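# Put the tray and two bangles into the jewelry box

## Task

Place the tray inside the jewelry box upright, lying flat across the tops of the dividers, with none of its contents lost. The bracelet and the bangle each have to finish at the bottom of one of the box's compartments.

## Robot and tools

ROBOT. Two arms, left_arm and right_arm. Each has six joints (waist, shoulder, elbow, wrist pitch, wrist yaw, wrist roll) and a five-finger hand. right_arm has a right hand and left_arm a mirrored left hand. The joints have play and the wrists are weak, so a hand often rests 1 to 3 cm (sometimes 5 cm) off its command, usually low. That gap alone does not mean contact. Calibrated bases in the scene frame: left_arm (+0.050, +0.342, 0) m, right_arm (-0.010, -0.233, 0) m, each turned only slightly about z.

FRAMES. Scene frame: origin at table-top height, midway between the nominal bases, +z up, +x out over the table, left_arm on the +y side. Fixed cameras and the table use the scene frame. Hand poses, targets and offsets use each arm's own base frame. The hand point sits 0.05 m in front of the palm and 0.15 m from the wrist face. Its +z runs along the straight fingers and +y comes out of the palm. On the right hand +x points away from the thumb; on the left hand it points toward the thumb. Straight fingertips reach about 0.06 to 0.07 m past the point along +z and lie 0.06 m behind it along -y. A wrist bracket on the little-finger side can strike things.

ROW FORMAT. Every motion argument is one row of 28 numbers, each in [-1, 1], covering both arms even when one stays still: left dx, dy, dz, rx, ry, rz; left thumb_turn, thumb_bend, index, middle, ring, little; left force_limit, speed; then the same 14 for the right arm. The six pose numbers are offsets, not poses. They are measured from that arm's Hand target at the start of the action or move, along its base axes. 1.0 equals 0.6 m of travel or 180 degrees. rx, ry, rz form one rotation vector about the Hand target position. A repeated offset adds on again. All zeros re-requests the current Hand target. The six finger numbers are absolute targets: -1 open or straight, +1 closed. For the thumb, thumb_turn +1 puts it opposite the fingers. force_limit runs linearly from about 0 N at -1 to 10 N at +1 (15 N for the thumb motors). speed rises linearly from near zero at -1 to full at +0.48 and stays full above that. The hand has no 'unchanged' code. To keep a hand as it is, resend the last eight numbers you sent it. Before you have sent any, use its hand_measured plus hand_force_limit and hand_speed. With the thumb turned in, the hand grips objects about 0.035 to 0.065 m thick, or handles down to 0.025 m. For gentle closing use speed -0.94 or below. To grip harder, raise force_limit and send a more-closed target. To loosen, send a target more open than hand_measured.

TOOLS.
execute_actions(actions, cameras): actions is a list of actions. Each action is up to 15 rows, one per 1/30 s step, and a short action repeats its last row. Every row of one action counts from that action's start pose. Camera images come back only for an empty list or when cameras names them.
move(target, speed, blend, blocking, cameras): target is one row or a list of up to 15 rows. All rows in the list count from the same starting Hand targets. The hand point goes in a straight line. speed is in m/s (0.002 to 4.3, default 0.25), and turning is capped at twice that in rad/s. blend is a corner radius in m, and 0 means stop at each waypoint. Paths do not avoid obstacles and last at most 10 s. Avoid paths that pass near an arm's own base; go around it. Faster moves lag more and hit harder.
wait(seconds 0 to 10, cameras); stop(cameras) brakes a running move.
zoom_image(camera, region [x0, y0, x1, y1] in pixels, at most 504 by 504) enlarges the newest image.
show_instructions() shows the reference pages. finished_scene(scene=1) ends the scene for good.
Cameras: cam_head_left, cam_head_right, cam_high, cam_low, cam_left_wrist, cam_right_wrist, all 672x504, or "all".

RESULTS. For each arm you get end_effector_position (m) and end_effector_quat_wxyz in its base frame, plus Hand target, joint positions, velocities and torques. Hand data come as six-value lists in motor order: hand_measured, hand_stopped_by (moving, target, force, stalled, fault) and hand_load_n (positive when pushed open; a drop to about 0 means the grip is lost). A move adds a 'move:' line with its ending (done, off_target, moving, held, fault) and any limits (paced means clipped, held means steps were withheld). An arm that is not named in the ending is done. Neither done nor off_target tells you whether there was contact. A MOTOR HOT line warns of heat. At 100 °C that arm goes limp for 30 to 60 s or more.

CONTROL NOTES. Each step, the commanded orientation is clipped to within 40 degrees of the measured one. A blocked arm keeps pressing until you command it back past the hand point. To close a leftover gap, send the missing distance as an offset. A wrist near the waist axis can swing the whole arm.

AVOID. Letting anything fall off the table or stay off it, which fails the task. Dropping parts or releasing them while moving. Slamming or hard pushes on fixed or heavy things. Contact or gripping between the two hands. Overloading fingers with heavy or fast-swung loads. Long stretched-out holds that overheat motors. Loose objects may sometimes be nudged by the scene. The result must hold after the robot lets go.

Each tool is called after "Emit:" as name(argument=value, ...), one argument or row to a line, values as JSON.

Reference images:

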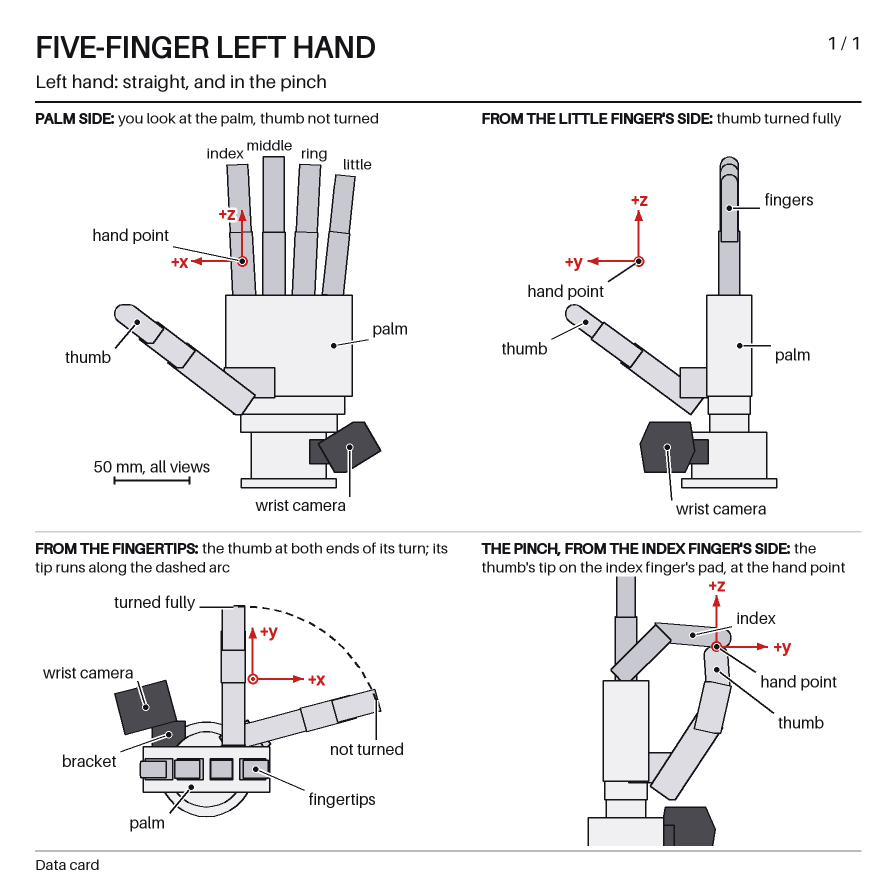

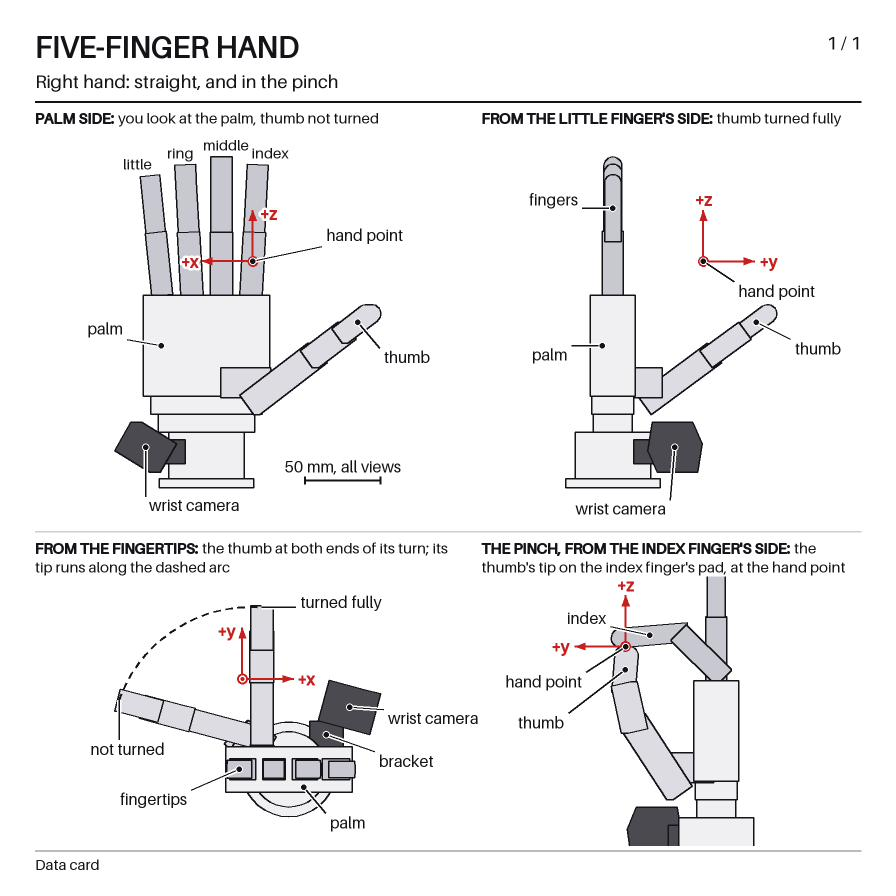

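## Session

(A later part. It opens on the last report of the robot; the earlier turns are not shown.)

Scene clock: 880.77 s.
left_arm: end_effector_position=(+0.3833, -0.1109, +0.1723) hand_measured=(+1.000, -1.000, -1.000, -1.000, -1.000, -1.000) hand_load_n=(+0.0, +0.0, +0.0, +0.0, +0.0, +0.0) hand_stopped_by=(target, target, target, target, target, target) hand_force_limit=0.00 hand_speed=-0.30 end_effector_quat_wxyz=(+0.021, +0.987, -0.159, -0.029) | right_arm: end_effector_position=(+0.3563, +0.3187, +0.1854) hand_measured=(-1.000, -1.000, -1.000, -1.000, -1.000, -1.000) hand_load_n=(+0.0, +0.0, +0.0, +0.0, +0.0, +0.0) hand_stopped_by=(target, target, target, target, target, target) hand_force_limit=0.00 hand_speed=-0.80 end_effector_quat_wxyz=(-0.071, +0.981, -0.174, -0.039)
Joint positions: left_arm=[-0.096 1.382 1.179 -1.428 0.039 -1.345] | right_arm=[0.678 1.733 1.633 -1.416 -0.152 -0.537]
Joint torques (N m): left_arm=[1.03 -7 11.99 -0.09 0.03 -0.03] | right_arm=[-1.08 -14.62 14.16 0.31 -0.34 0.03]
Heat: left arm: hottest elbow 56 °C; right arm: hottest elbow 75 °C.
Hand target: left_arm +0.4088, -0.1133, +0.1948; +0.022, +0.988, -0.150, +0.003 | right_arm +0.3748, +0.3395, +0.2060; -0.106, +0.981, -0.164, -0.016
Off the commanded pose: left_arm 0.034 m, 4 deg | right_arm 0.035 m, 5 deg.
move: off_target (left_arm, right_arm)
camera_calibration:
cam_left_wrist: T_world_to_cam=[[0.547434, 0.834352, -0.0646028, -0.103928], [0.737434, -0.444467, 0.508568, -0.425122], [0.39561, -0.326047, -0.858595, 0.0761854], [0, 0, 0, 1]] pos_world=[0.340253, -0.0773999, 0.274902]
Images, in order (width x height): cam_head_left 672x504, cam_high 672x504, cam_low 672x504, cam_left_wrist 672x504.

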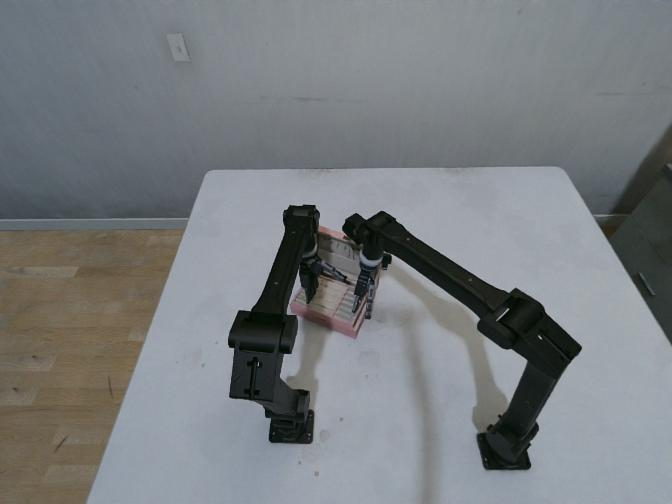

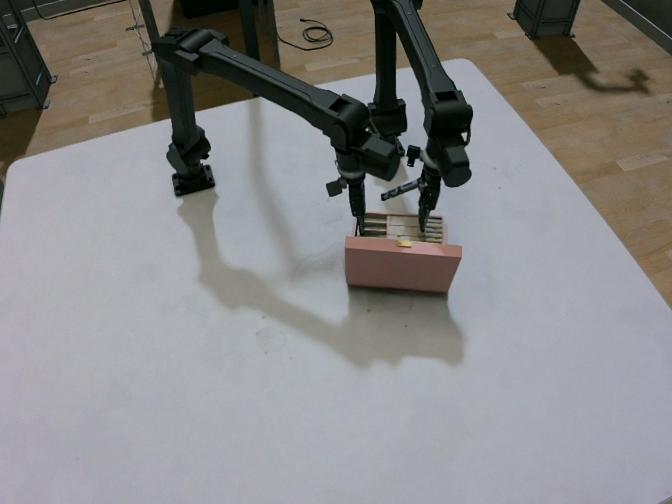

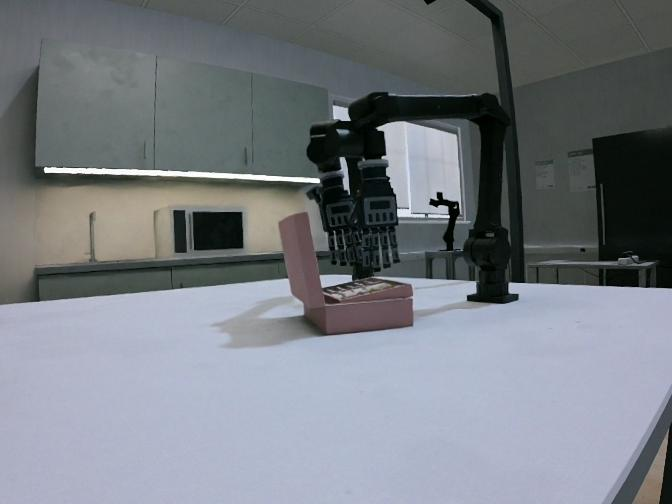

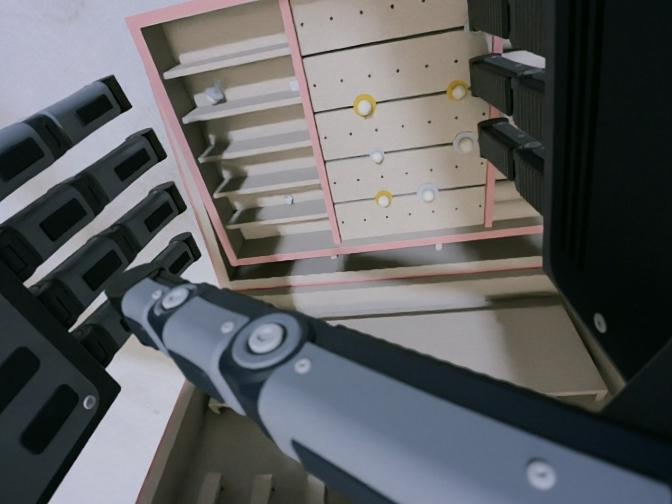

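Emit:
move(
  target=[-0.01,0.142,0.05,0,0,0,1,-1,-1,-1,-1,-1,0,-0.3,-0.08,-0.15,0.03,0.0,0,0,-1,-1,-1,-1,-1,-1,0,-0.8],
  speed=0.15,
  cameras=["all"],
)

Emit:
zoom_image(
  camera="cam_high",
  region=[280, 150, 500, 310],
)

Emit:
zoom_image(
  camera="cam_head_left",
  region=[270, 220, 420, 360],
)

Emit:
zoom_image(
  camera="cam_low",
  region=[240, 190, 460, 350],
)

Scene clock: 900.17 s.
left_arm: end_effector_position=(+0.3852, -0.0292, +0.1929) hand_measured=(+1.000, -1.000, -1.000, -1.000, -1.000, -1.000) hand_load_n=(+0.0, +0.0, +0.0, +0.0, +0.0, +0.0) hand_stopped_by=(target, target, target, target, target, target) hand_force_limit=0.00 hand_speed=-0.30 end_effector_quat_wxyz=(+0.028, +0.989, -0.140, -0.033) | right_arm: end_effector_position=(+0.3250, +0.2492, +0.2080) hand_measured=(-1.000, -1.000, -1.000, -1.000, -1.000, -1.000) hand_load_n=(+0.0, +0.0, +0.0, +0.0, +0.0, +0.0) hand_stopped_by=(target, target, target, target, target, target) hand_force_limit=0.00 hand_speed=-0.80 end_effector_quat_wxyz=(-0.085, +0.981, -0.174, -0.028)
Joint positions: left_arm=[0.12 1.382 1.231 -1.499 0.037 -1.168] | right_arm=[0.601 1.529 1.445 -1.407 -0.162 -0.611]
Joint torques (N m): left_arm=[1.44 -8.35 12.48 -0.72 0.02 0.22] | right_arm=[-2.43 -14.04 8.99 -0.25 -0.34 -0.03]
Heat: left arm: hottest elbow 58 °C; right arm: hottest elbow 66 °C.
Hand target: left_arm +0.4028, -0.0281, +0.2248; +0.022, +0.988, -0.150, +0.003 | right_arm +0.3268, +0.2495, +0.2240; -0.106, +0.981, -0.164, -0.016
Off the commanded pose: left_arm 0.036 m, 4 deg | right_arm 0.016 m, 3 deg.
move: off_target (left_arm, right_arm)
camera_calibration:
cam_left_wrist: T_world_to_cam=[[0.513799, 0.854183, -0.0798922, -0.155259], [0.759851, -0.40986, 0.504619, -0.407554], [0.398292, -0.319979, -0.859638, 0.119059], [0, 0, 0, 1]] pos_world=[0.342032, 0.00367534, 0.295603]
cam_right_wrist: T_world_to_cam=[[-0.0481804, -0.988572, -0.142841, 0.286233], [-0.85734, -0.0324449, 0.513728, 0.179877], [-0.512491, 0.147214, -0.845979, 0.420386], [0, 0, 0, 1]] pos_world=[0.383451, 0.226912, 0.304115]

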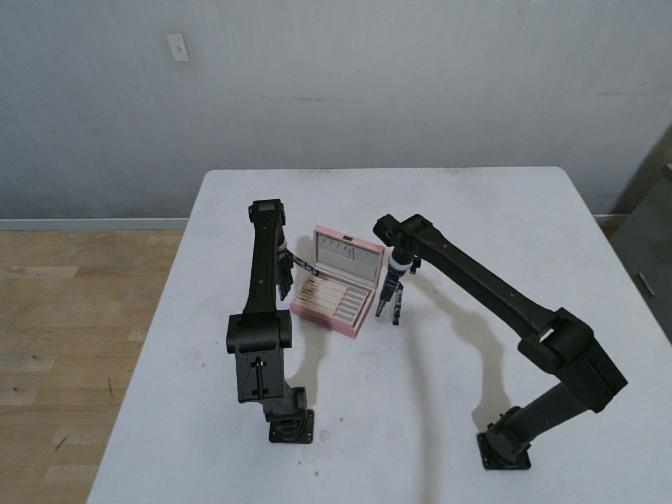

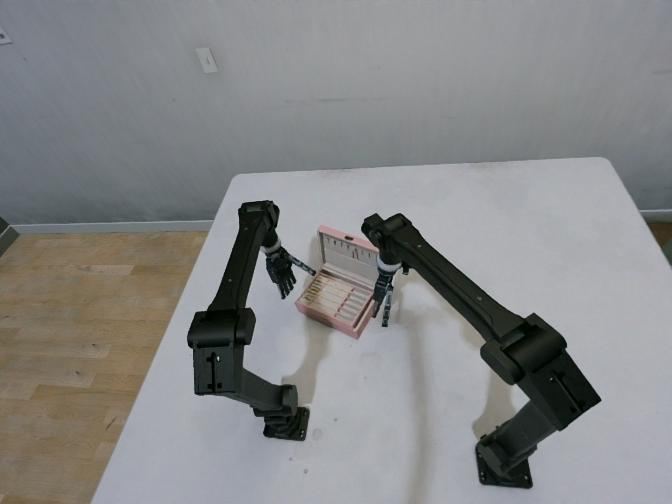

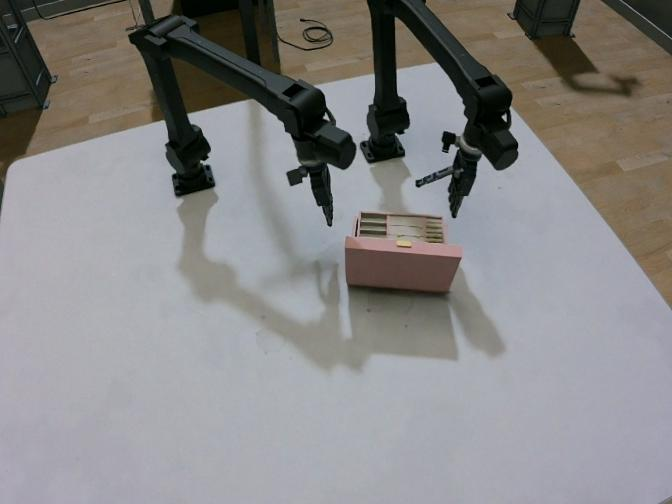

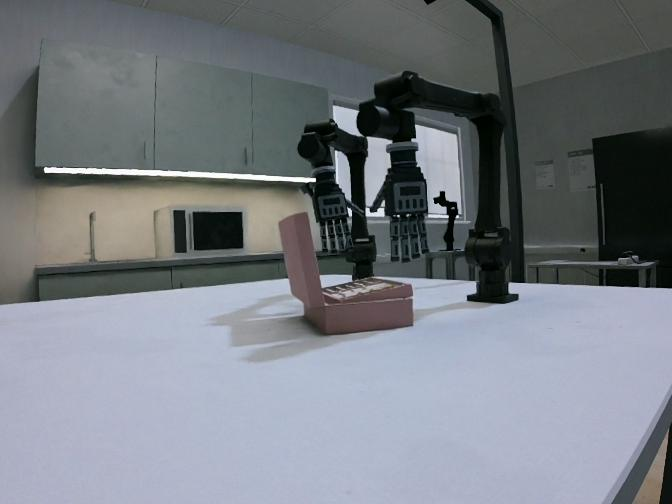

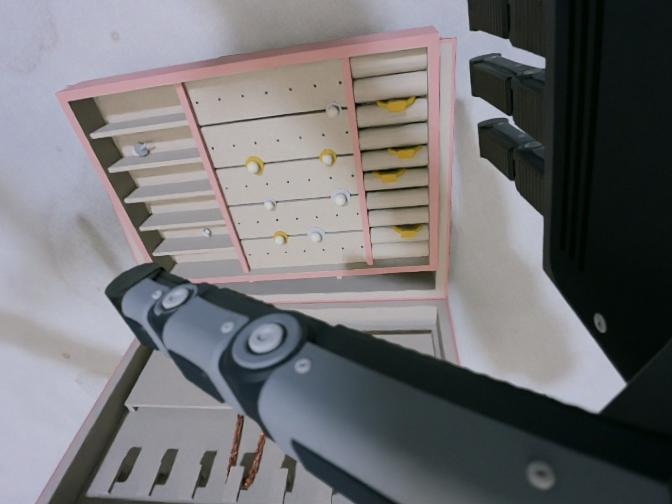

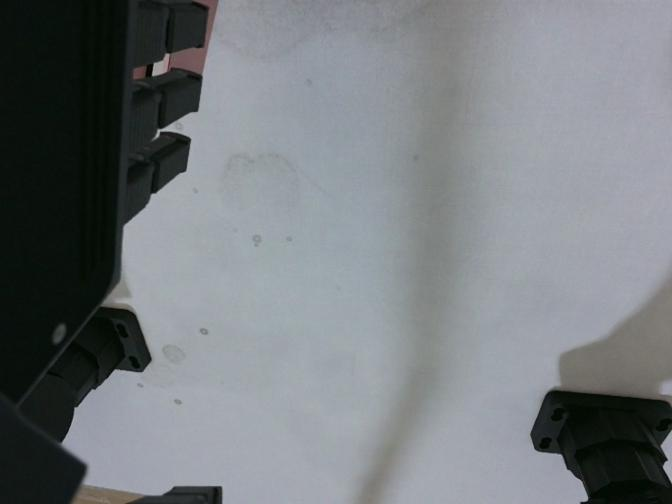

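Scaled by 2.291 from the camera's 672x504 image, which has a finer 960x720 frame.

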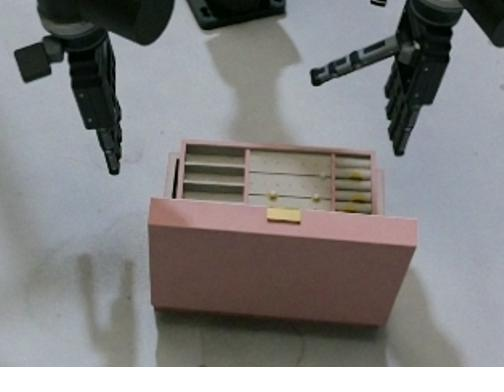

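Scaled by 3.360 from the camera's 672x504 image, which has a finer 960x720 frame.

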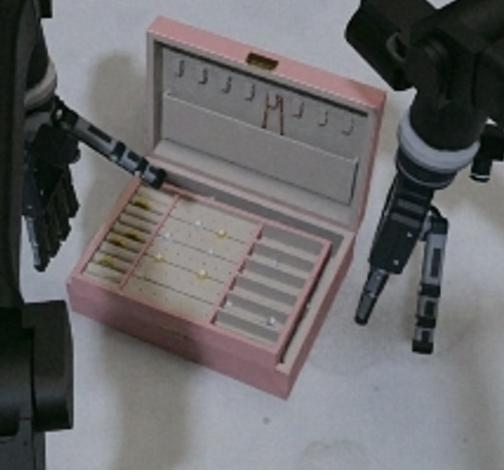

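Scaled by 2.291 from the camera's 672x504 image, which has a finer 960x720 frame.

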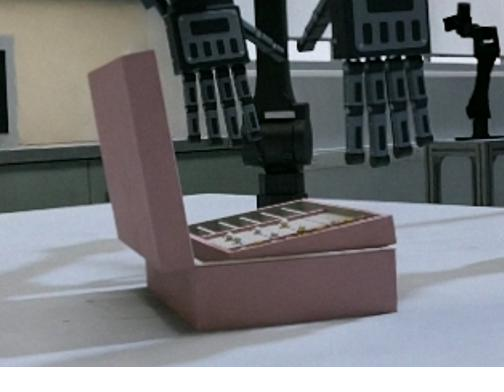

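Emit:
zoom_image(
  camera="cam_left_wrist",
  region=[40, 10, 480, 330],
)

Emit:
zoom_image(
  camera="cam_head_right",
  region=[280, 210, 400, 350],
)

Scaled by 1.145 from the camera's 672x504 image, which has a finer 960x720 frame.

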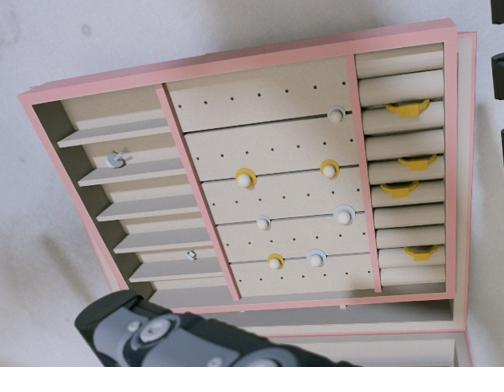

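Scaled by 3.600 from the camera's 672x504 image, which has a finer 960x720 frame.

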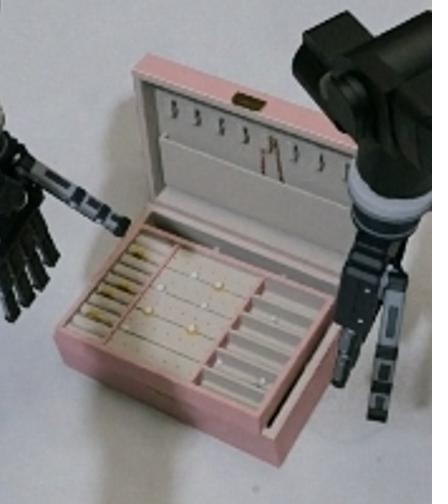

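Emit:
move(
  target=[-0.337,-0.0715,-0.066,0.0104,-0.0122,-0.5377,1,-1,-1,-1,-1,-1,0,-0.3,-0.128,-0.333,-0.033,0.0,0,0,-1,-1,-1,-1,-1,-1,0,-0.8],
  speed=0.25,
  cameras=["all"],
)

Emit:
zoom_image(
  camera="cam_head_right",
  region=[280, 210, 400, 350],
)

Emit:
zoom_image(
  camera="cam_high",
  region=[310, 150, 500, 310],
)

Emit:
zoom_image(
  camera="cam_head_left",
  region=[270, 220, 420, 360],
)

Scene clock: 974.10 s.
left_arm: end_effector_position=(+0.1969, -0.0730, +0.1848) hand_measured=(+1.000, -1.000, -1.000, -1.000, -1.000, -1.000) hand_load_n=(+0.0, -0.5, +0.0, +0.0, +0.0, +0.0) hand_stopped_by=(target, target, target, target, target, target) hand_force_limit=0.00 hand_speed=-0.30 end_effector_quat_wxyz=(-0.017, -0.552, +0.834, +0.011) | right_arm: end_effector_position=(+0.2492, +0.0496, +0.1938) hand_measured=(-1.000, -1.000, -1.000, -1.000, -1.000, -1.000) hand_load_n=(-0.5, +0.0, +0.0, +0.0, -0.5, +0.0) hand_stopped_by=(target, target, target, target, target, target) hand_force_limit=0.00 hand_speed=-0.80 end_effector_quat_wxyz=(-0.093, +0.980, -0.173, -0.032)
Joint positions: left_arm=[-0.244 1.083 0.96 -1.487 0.01 0.158] | right_arm=[0.187 1.152 1.051 -1.464 -0.197 -1.033]
Joint torques (N m): left_arm=[0.09 -5.19 6.84 0.68 -0.22 0.22] | right_arm=[-3.08 -8.12 8.92 -0.83 -0.41 -0.03]
Heat: left arm: hottest elbow 55 °C; right arm: hottest elbow 52 °C.
Hand target: left_arm +0.2006, -0.0710, +0.1852; +0.000, -0.544, +0.839, +0.000 | right_arm +0.2500, +0.0497, +0.2042; -0.106, +0.981, -0.164, -0.016
Off the commanded pose: left_arm 0.004 m, 3 deg | right_arm 0.010 m, 3 deg.
move: off_target (left_arm, right_arm)
camera_calibration:
cam_left_wrist: T_world_to_cam=[[0.787703, -0.615138, -0.0336148, -0.1915], [-0.495047, -0.664512, 0.559778, -0.0600072], [-0.366678, -0.424298, -0.82796, 0.310242], [0, 0, 0, 1]] pos_world=[0.234898, -0.0260393, 0.284021]
cam_right_wrist: T_world_to_cam=[[-0.0468029, -0.986178, -0.158941, 0.0858666], [-0.855203, -0.0426619, 0.516534, 0.115096], [-0.516175, 0.160102, -0.841386, 0.398311], [0, 0, 0, 1]] pos_world=[0.308047, 0.0258197, 0.28933]

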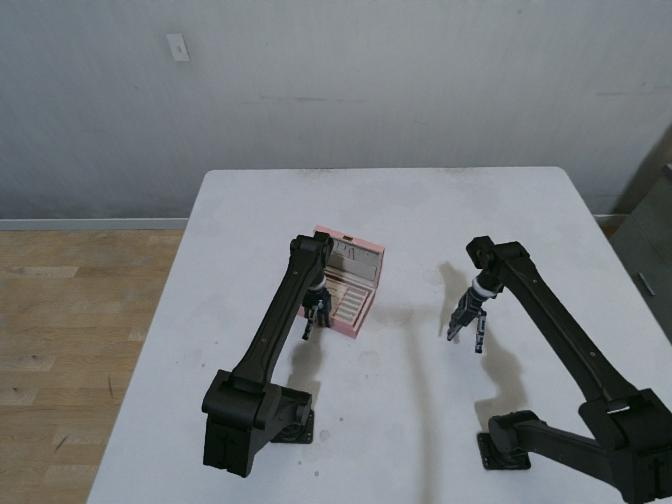

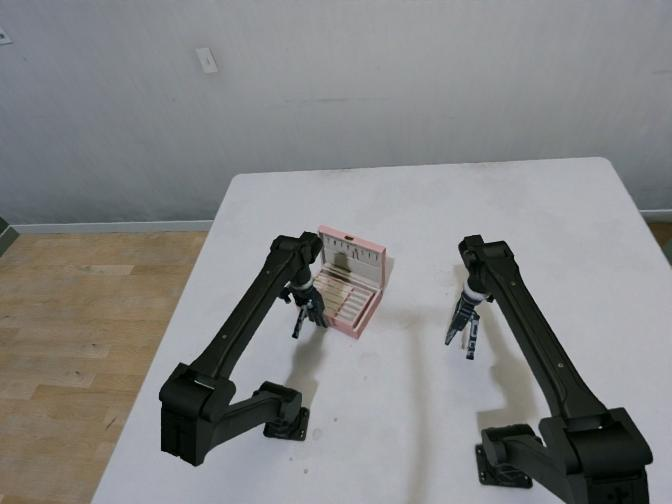

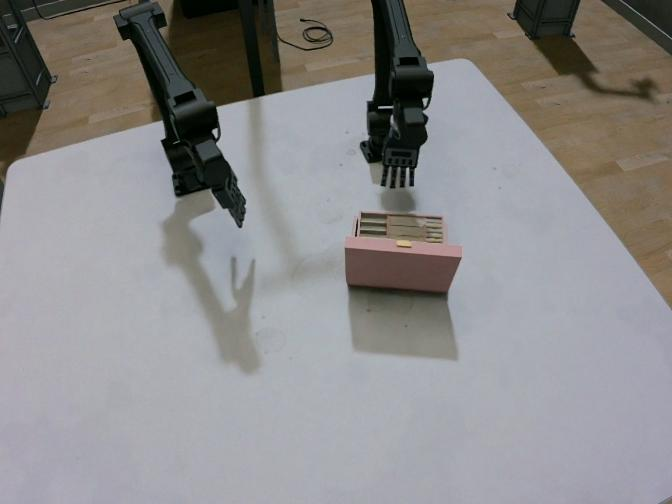

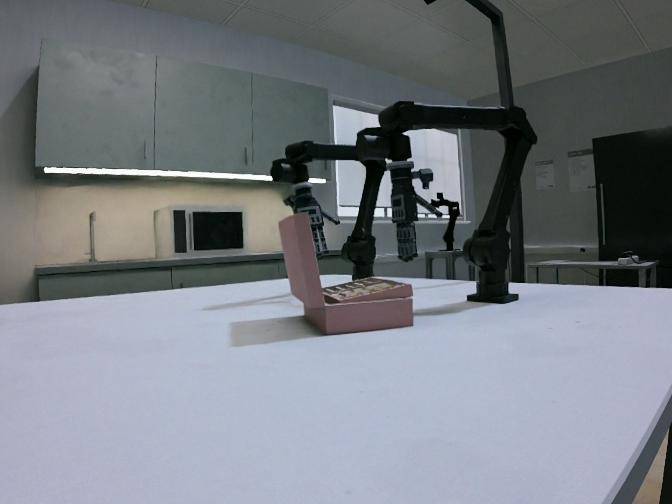

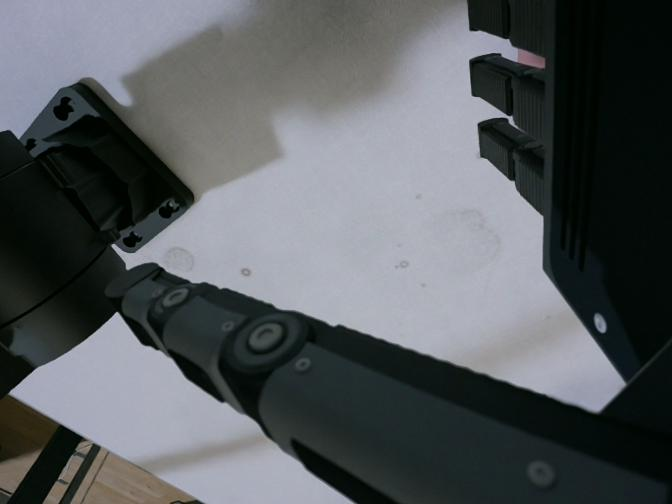

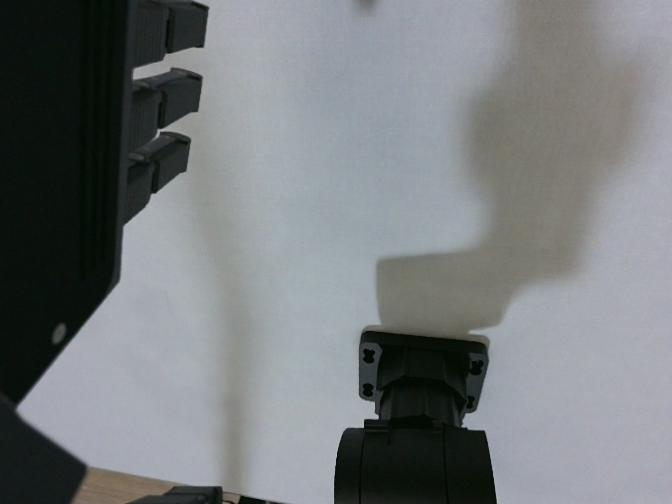

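Scaled by 3.600 from the camera's 672x504 image, which has a finer 960x720 frame.

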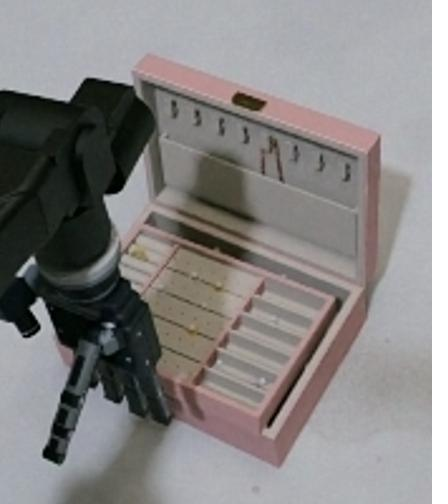

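Scaled by 2.653 from the camera's 672x504 image, which has a finer 960x720 frame.

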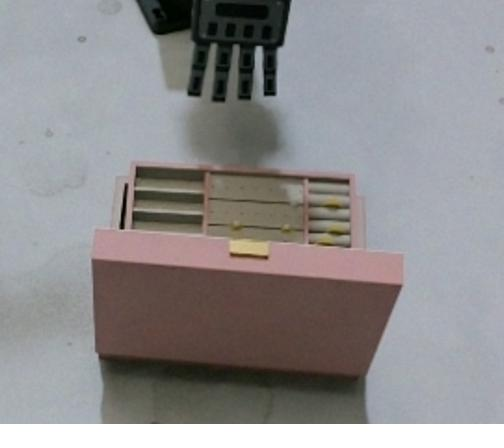

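Scaled by 3.360 from the camera's 672x504 image, which has a finer 960x720 frame.

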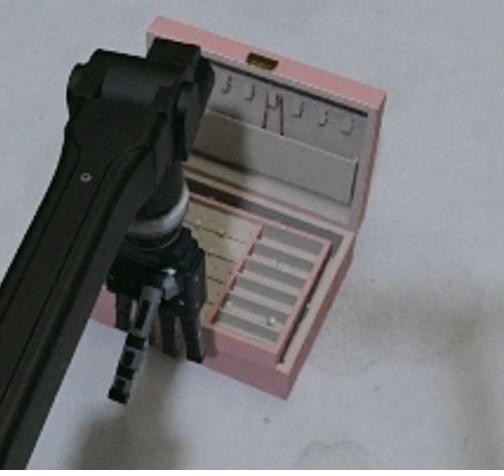

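Emit:
move(
  target=[
    [0,0,-0.078,0,0,0,1,-1,-1,-1,-1,-1,0,-0.3,0,0,0,0.0,0,0,-1,-1,-1,-1,-1,-1,0,-0.8],
    [0.0305,-0.0135,-0.078,0,0,0,1,-1,-1,-1,-1,-1,0,-0.3,0,0,0,0.0,0,0,-1,-1,-1,-1,-1,-1,0,-0.8],
  ],
  speed=0.1,
  cameras=["cam_low","cam_high","cam_head_right"],
)

Emit:
zoom_image(
  camera="cam_low",
  region=[260, 190, 460, 350],
)

Emit:
zoom_image(
  camera="cam_high",
  region=[310, 150, 500, 310],
)

Emit:
zoom_image(
  camera="cam_head_right",
  region=[280, 210, 400, 350],
)

Scene clock: 992.27 s.
left_arm: end_effector_position=(+0.2004, -0.0738, +0.1300) hand_measured=(+1.000, -1.000, -1.000, -1.000, -1.000, -1.000) hand_load_n=(+0.0, +0.0, +0.0, +0.0, +0.0, +0.0) hand_stopped_by=(target, target, target, target, target, target) hand_force_limit=0.00 hand_speed=-0.30 end_effector_quat_wxyz=(-0.023, -0.552, +0.833, +0.018) | right_arm: end_effector_position=(+0.2492, +0.0496, +0.1938) hand_measured=(-1.000, -1.000, -1.000, -1.000, -1.000, -1.000) hand_load_n=(+0.0, +0.0, +0.0, -0.5, +0.0, +0.0) hand_stopped_by=(target, target, target, target, target, target) hand_force_limit=0.00 hand_speed=-0.80 end_effector_quat_wxyz=(-0.093, +0.980, -0.173, -0.032)
Joint positions: left_arm=[-0.244 1.141 0.851 -1.338 0.01 0.158] | right_arm=[0.187 1.152 1.051 -1.464 -0.197 -1.033]
Joint torques (N m): left_arm=[-0.03 -3.96 9.73 0.49 -0.18 0.11] | right_arm=[-3.37 -8.53 8.95 -0.66 -0.43 -0.09]
Heat: left arm: hottest elbow 54 °C; right arm: hottest elbow 49 °C.
Hand target: left_arm +0.2189, -0.0791, +0.1384; +0.000, -0.544, +0.839, +0.000 | right_arm +0.2500, +0.0497, +0.2042; -0.106, +0.981, -0.164, -0.016
Off the commanded pose: left_arm 0.021 m, 4 deg | right_arm 0.010 m, 3 deg.
move: off_target (left_arm, right_arm)
Images, in order (width x height): cam_head_right 672x504, cam_high 672x504, cam_low 672x504.

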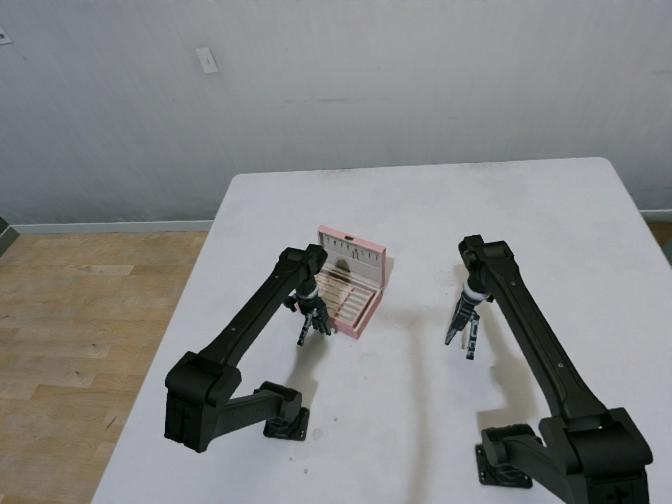

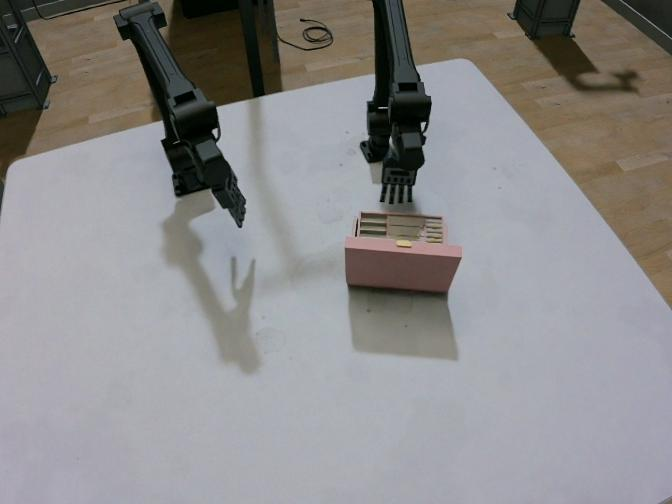

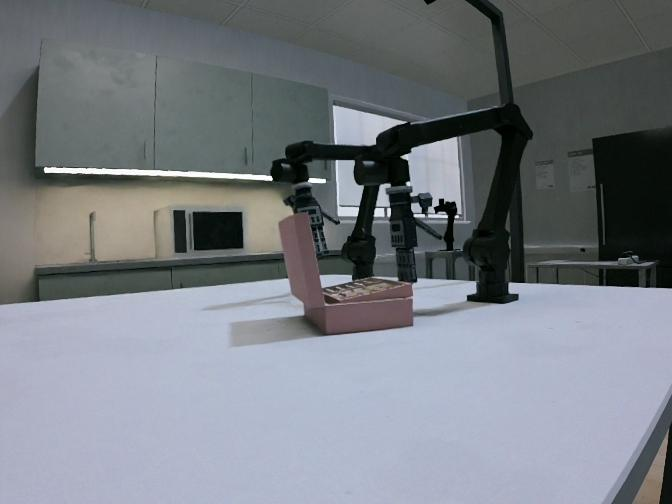

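Scaled by 2.520 from the camera's 672x504 image, which has a finer 960x720 frame.

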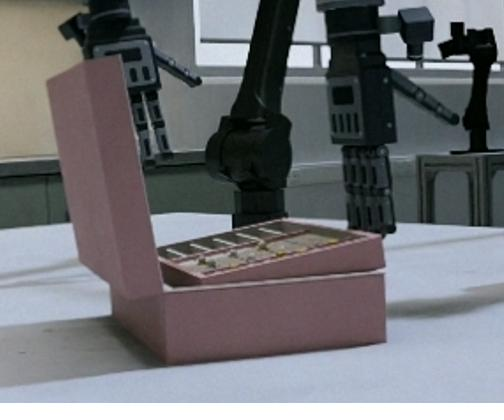

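Scaled by 2.653 from the camera's 672x504 image, which has a finer 960x720 frame.

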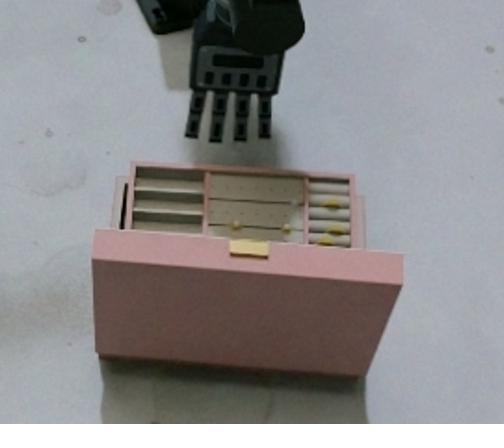

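Scaled by 3.600 from the camera's 672x504 image, which has a finer 960x720 frame.

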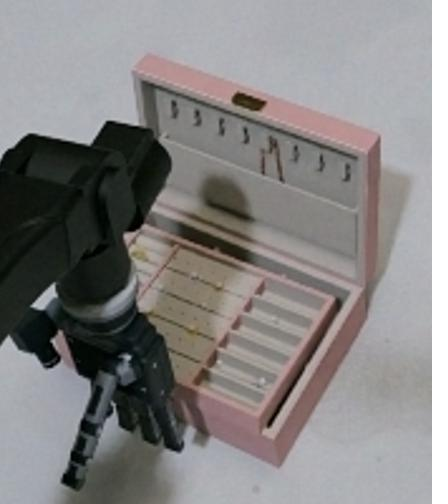

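Emit:
move(
  target=[0.03,-0.0133,-0.01,0,0,0,1,-1,-1,-1,-1,-1,0,-0.3,0,0,0,0.0,0,0,-1,-1,-1,-1,-1,-1,0,-0.8],
  speed=0.1,
  cameras=["cam_low","cam_high","cam_head_right"],
)

Emit:
zoom_image(
  camera="cam_low",
  region=[260, 190, 460, 350],
)

Emit:
zoom_image(
  camera="cam_high",
  region=[310, 150, 500, 310],
)

Scene clock: 1012.57 s.
left_arm: end_effector_position=(+0.2069, -0.0772, +0.1168) hand_measured=(+1.000, -1.000, -1.000, -1.000, -1.000, -1.000) hand_load_n=(+0.0, +0.0, +0.0, +0.0, +0.0, +0.0) hand_stopped_by=(target, target, target, target, target, target) hand_force_limit=0.00 hand_speed=-0.30 end_effector_quat_wxyz=(-0.032, -0.548, +0.835, +0.028) | right_arm: end_effector_position=(+0.2492, +0.0496, +0.1938) hand_measured=(-1.000, -1.000, -1.000, -1.000, -1.000, -1.000) hand_load_n=(+0.0, +0.0, +0.0, +0.0, +0.0, -0.5) hand_stopped_by=(target, target, target, target, target, target) hand_force_limit=0.00 hand_speed=-0.80 end_effector_quat_wxyz=(-0.093, +0.980, -0.173, -0.032)
Joint positions: left_arm=[-0.251 1.196 0.851 -1.309 0.01 0.158] | right_arm=[0.187 1.152 1.051 -1.464 -0.197 -1.033]
Joint torques (N m): left_arm=[0.26 -4.07 11.77 0.43 -0.16 -0.04] | right_arm=[-3.02 -8.06 8.91 -0.62 -0.32 -0.07]
Heat: left arm: hottest elbow 52 °C; right arm: hottest elbow 48 °C.
Hand target: left_arm +0.2369, -0.0871, +0.1324; +0.000, -0.544, +0.839, +0.000 | right_arm +0.2500, +0.0497, +0.2042; -0.106, +0.981, -0.164, -0.016
Off the commanded pose: left_arm 0.035 m, 5 deg | right_arm 0.010 m, 3 deg.
move: off_target (left_arm, right_arm)
Images, in order (width x height): cam_head_right 672x504, cam_high 672x504, cam_low 672x504.

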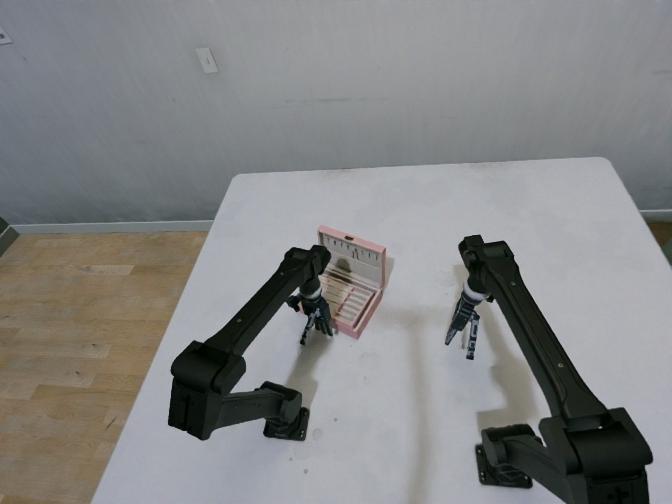

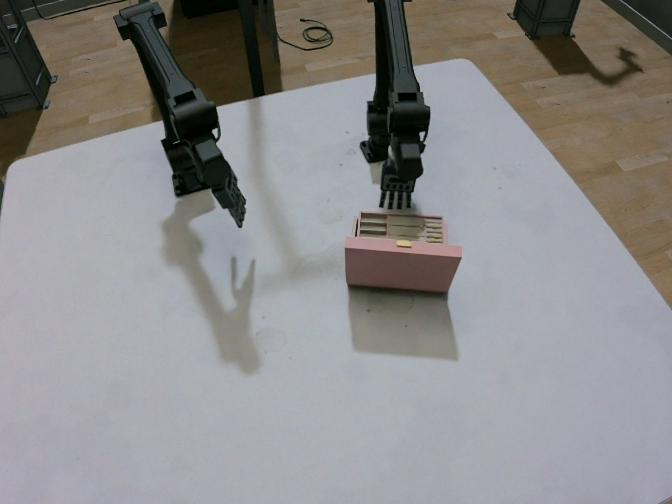

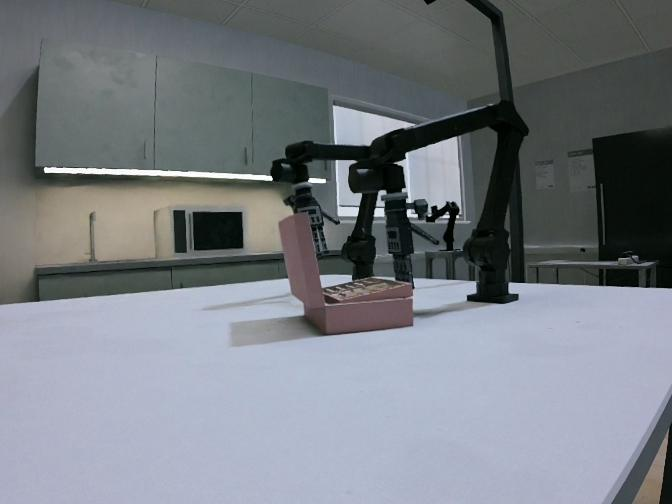

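Scaled by 2.520 from the camera's 672x504 image, which has a finer 960x720 frame.

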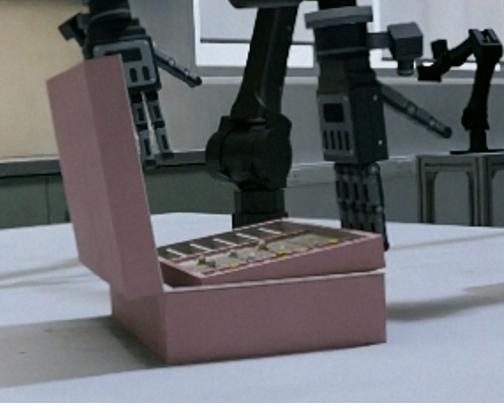

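Scaled by 2.653 from the camera's 672x504 image, which has a finer 960x720 frame.

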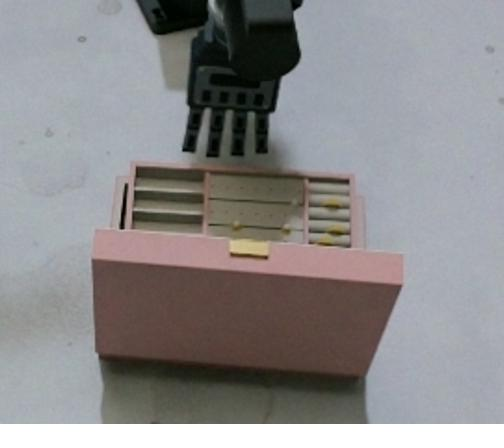

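Emit:
move(
  target=[0.04,-0.0177,0.012,0,0,0,1,-1,-1,-1,-1,-1,0,-0.3,0,0,0,0.0,0,0,-1,-1,-1,-1,-1,-1,0,-0.8],
  speed=0.1,
  cameras=["cam_low","cam_high","cam_head_right"],
)

Emit:
zoom_image(
  camera="cam_low",
  region=[260, 190, 460, 350],
)

Emit:
zoom_image(
  camera="cam_high",
  region=[310, 150, 500, 310],
)

Scene clock: 1021.67 s.
left_arm: end_effector_position=(+0.2323, -0.0872, +0.1233) hand_measured=(+1.000, -1.000, -1.000, -1.000, -1.000, -1.000) hand_load_n=(+0.0, +0.0, +0.0, +0.0, +0.0, +0.0) hand_stopped_by=(target, target, target, target, target, target) hand_force_limit=0.00 hand_speed=-0.30 end_effector_quat_wxyz=(-0.028, -0.543, +0.839, +0.024) | right_arm: end_effector_position=(+0.2492, +0.0496, +0.1938) hand_measured=(-1.000, -1.000, -1.000, -1.000, -1.000, -1.000) hand_load_n=(+0.0, +0.0, +0.0, +0.0, +0.0, +0.0) hand_stopped_by=(target, target, target, target, target, target) hand_force_limit=0.00 hand_speed=-0.80 end_effector_quat_wxyz=(-0.093, +0.980, -0.173, -0.032)
Joint positions: left_arm=[-0.265 1.259 0.923 -1.309 0.01 0.158] | right_arm=[0.187 1.152 1.051 -1.464 -0.197 -1.033]
Joint torques (N m): left_arm=[-0.15 -4.72 12.07 0.17 -0.14 -0.05] | right_arm=[-3.31 -7.71 9.02 -0.75 -0.41 -0.04]
Heat: left arm: hottest elbow 52 °C; right arm: hottest elbow 47 °C.
Hand target: left_arm +0.2609, -0.0977, +0.1396; +0.000, -0.544, +0.839, +0.000 | right_arm +0.2500, +0.0497, +0.2042; -0.106, +0.981, -0.164, -0.016
Off the commanded pose: left_arm 0.034 m, 4 deg | right_arm 0.010 m, 3 deg.
move: off_target (left_arm, right_arm)
Images, in order (width x height): cam_head_right 672x504, cam_high 672x504, cam_low 672x504.

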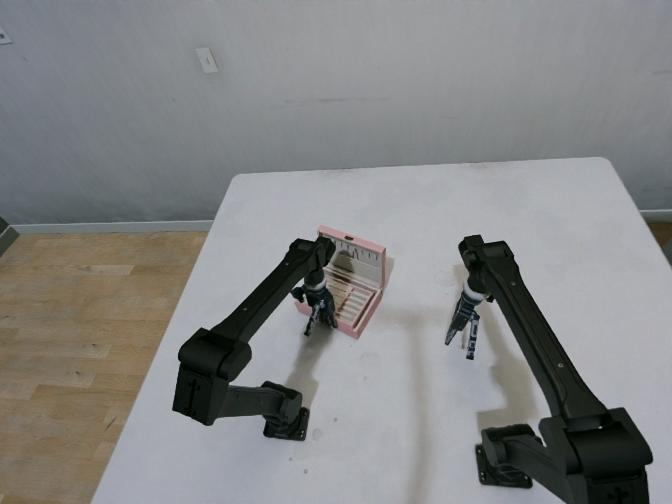

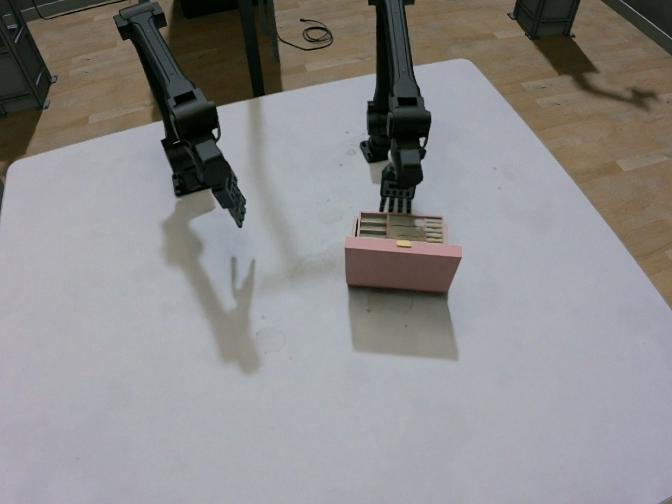

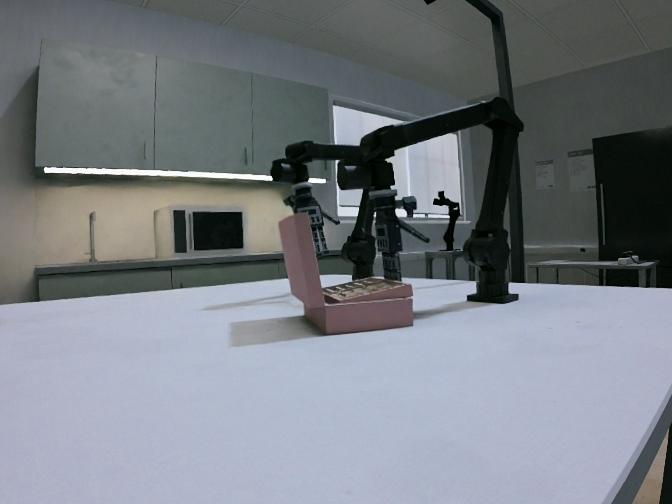

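Scaled by 2.520 from the camera's 672x504 image, which has a finer 960x720 frame.

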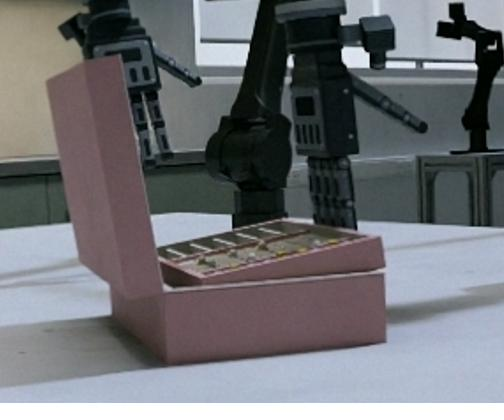

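Scaled by 2.653 from the camera's 672x504 image, which has a finer 960x720 frame.

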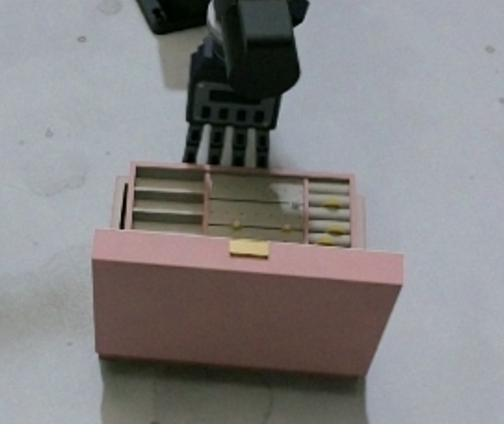

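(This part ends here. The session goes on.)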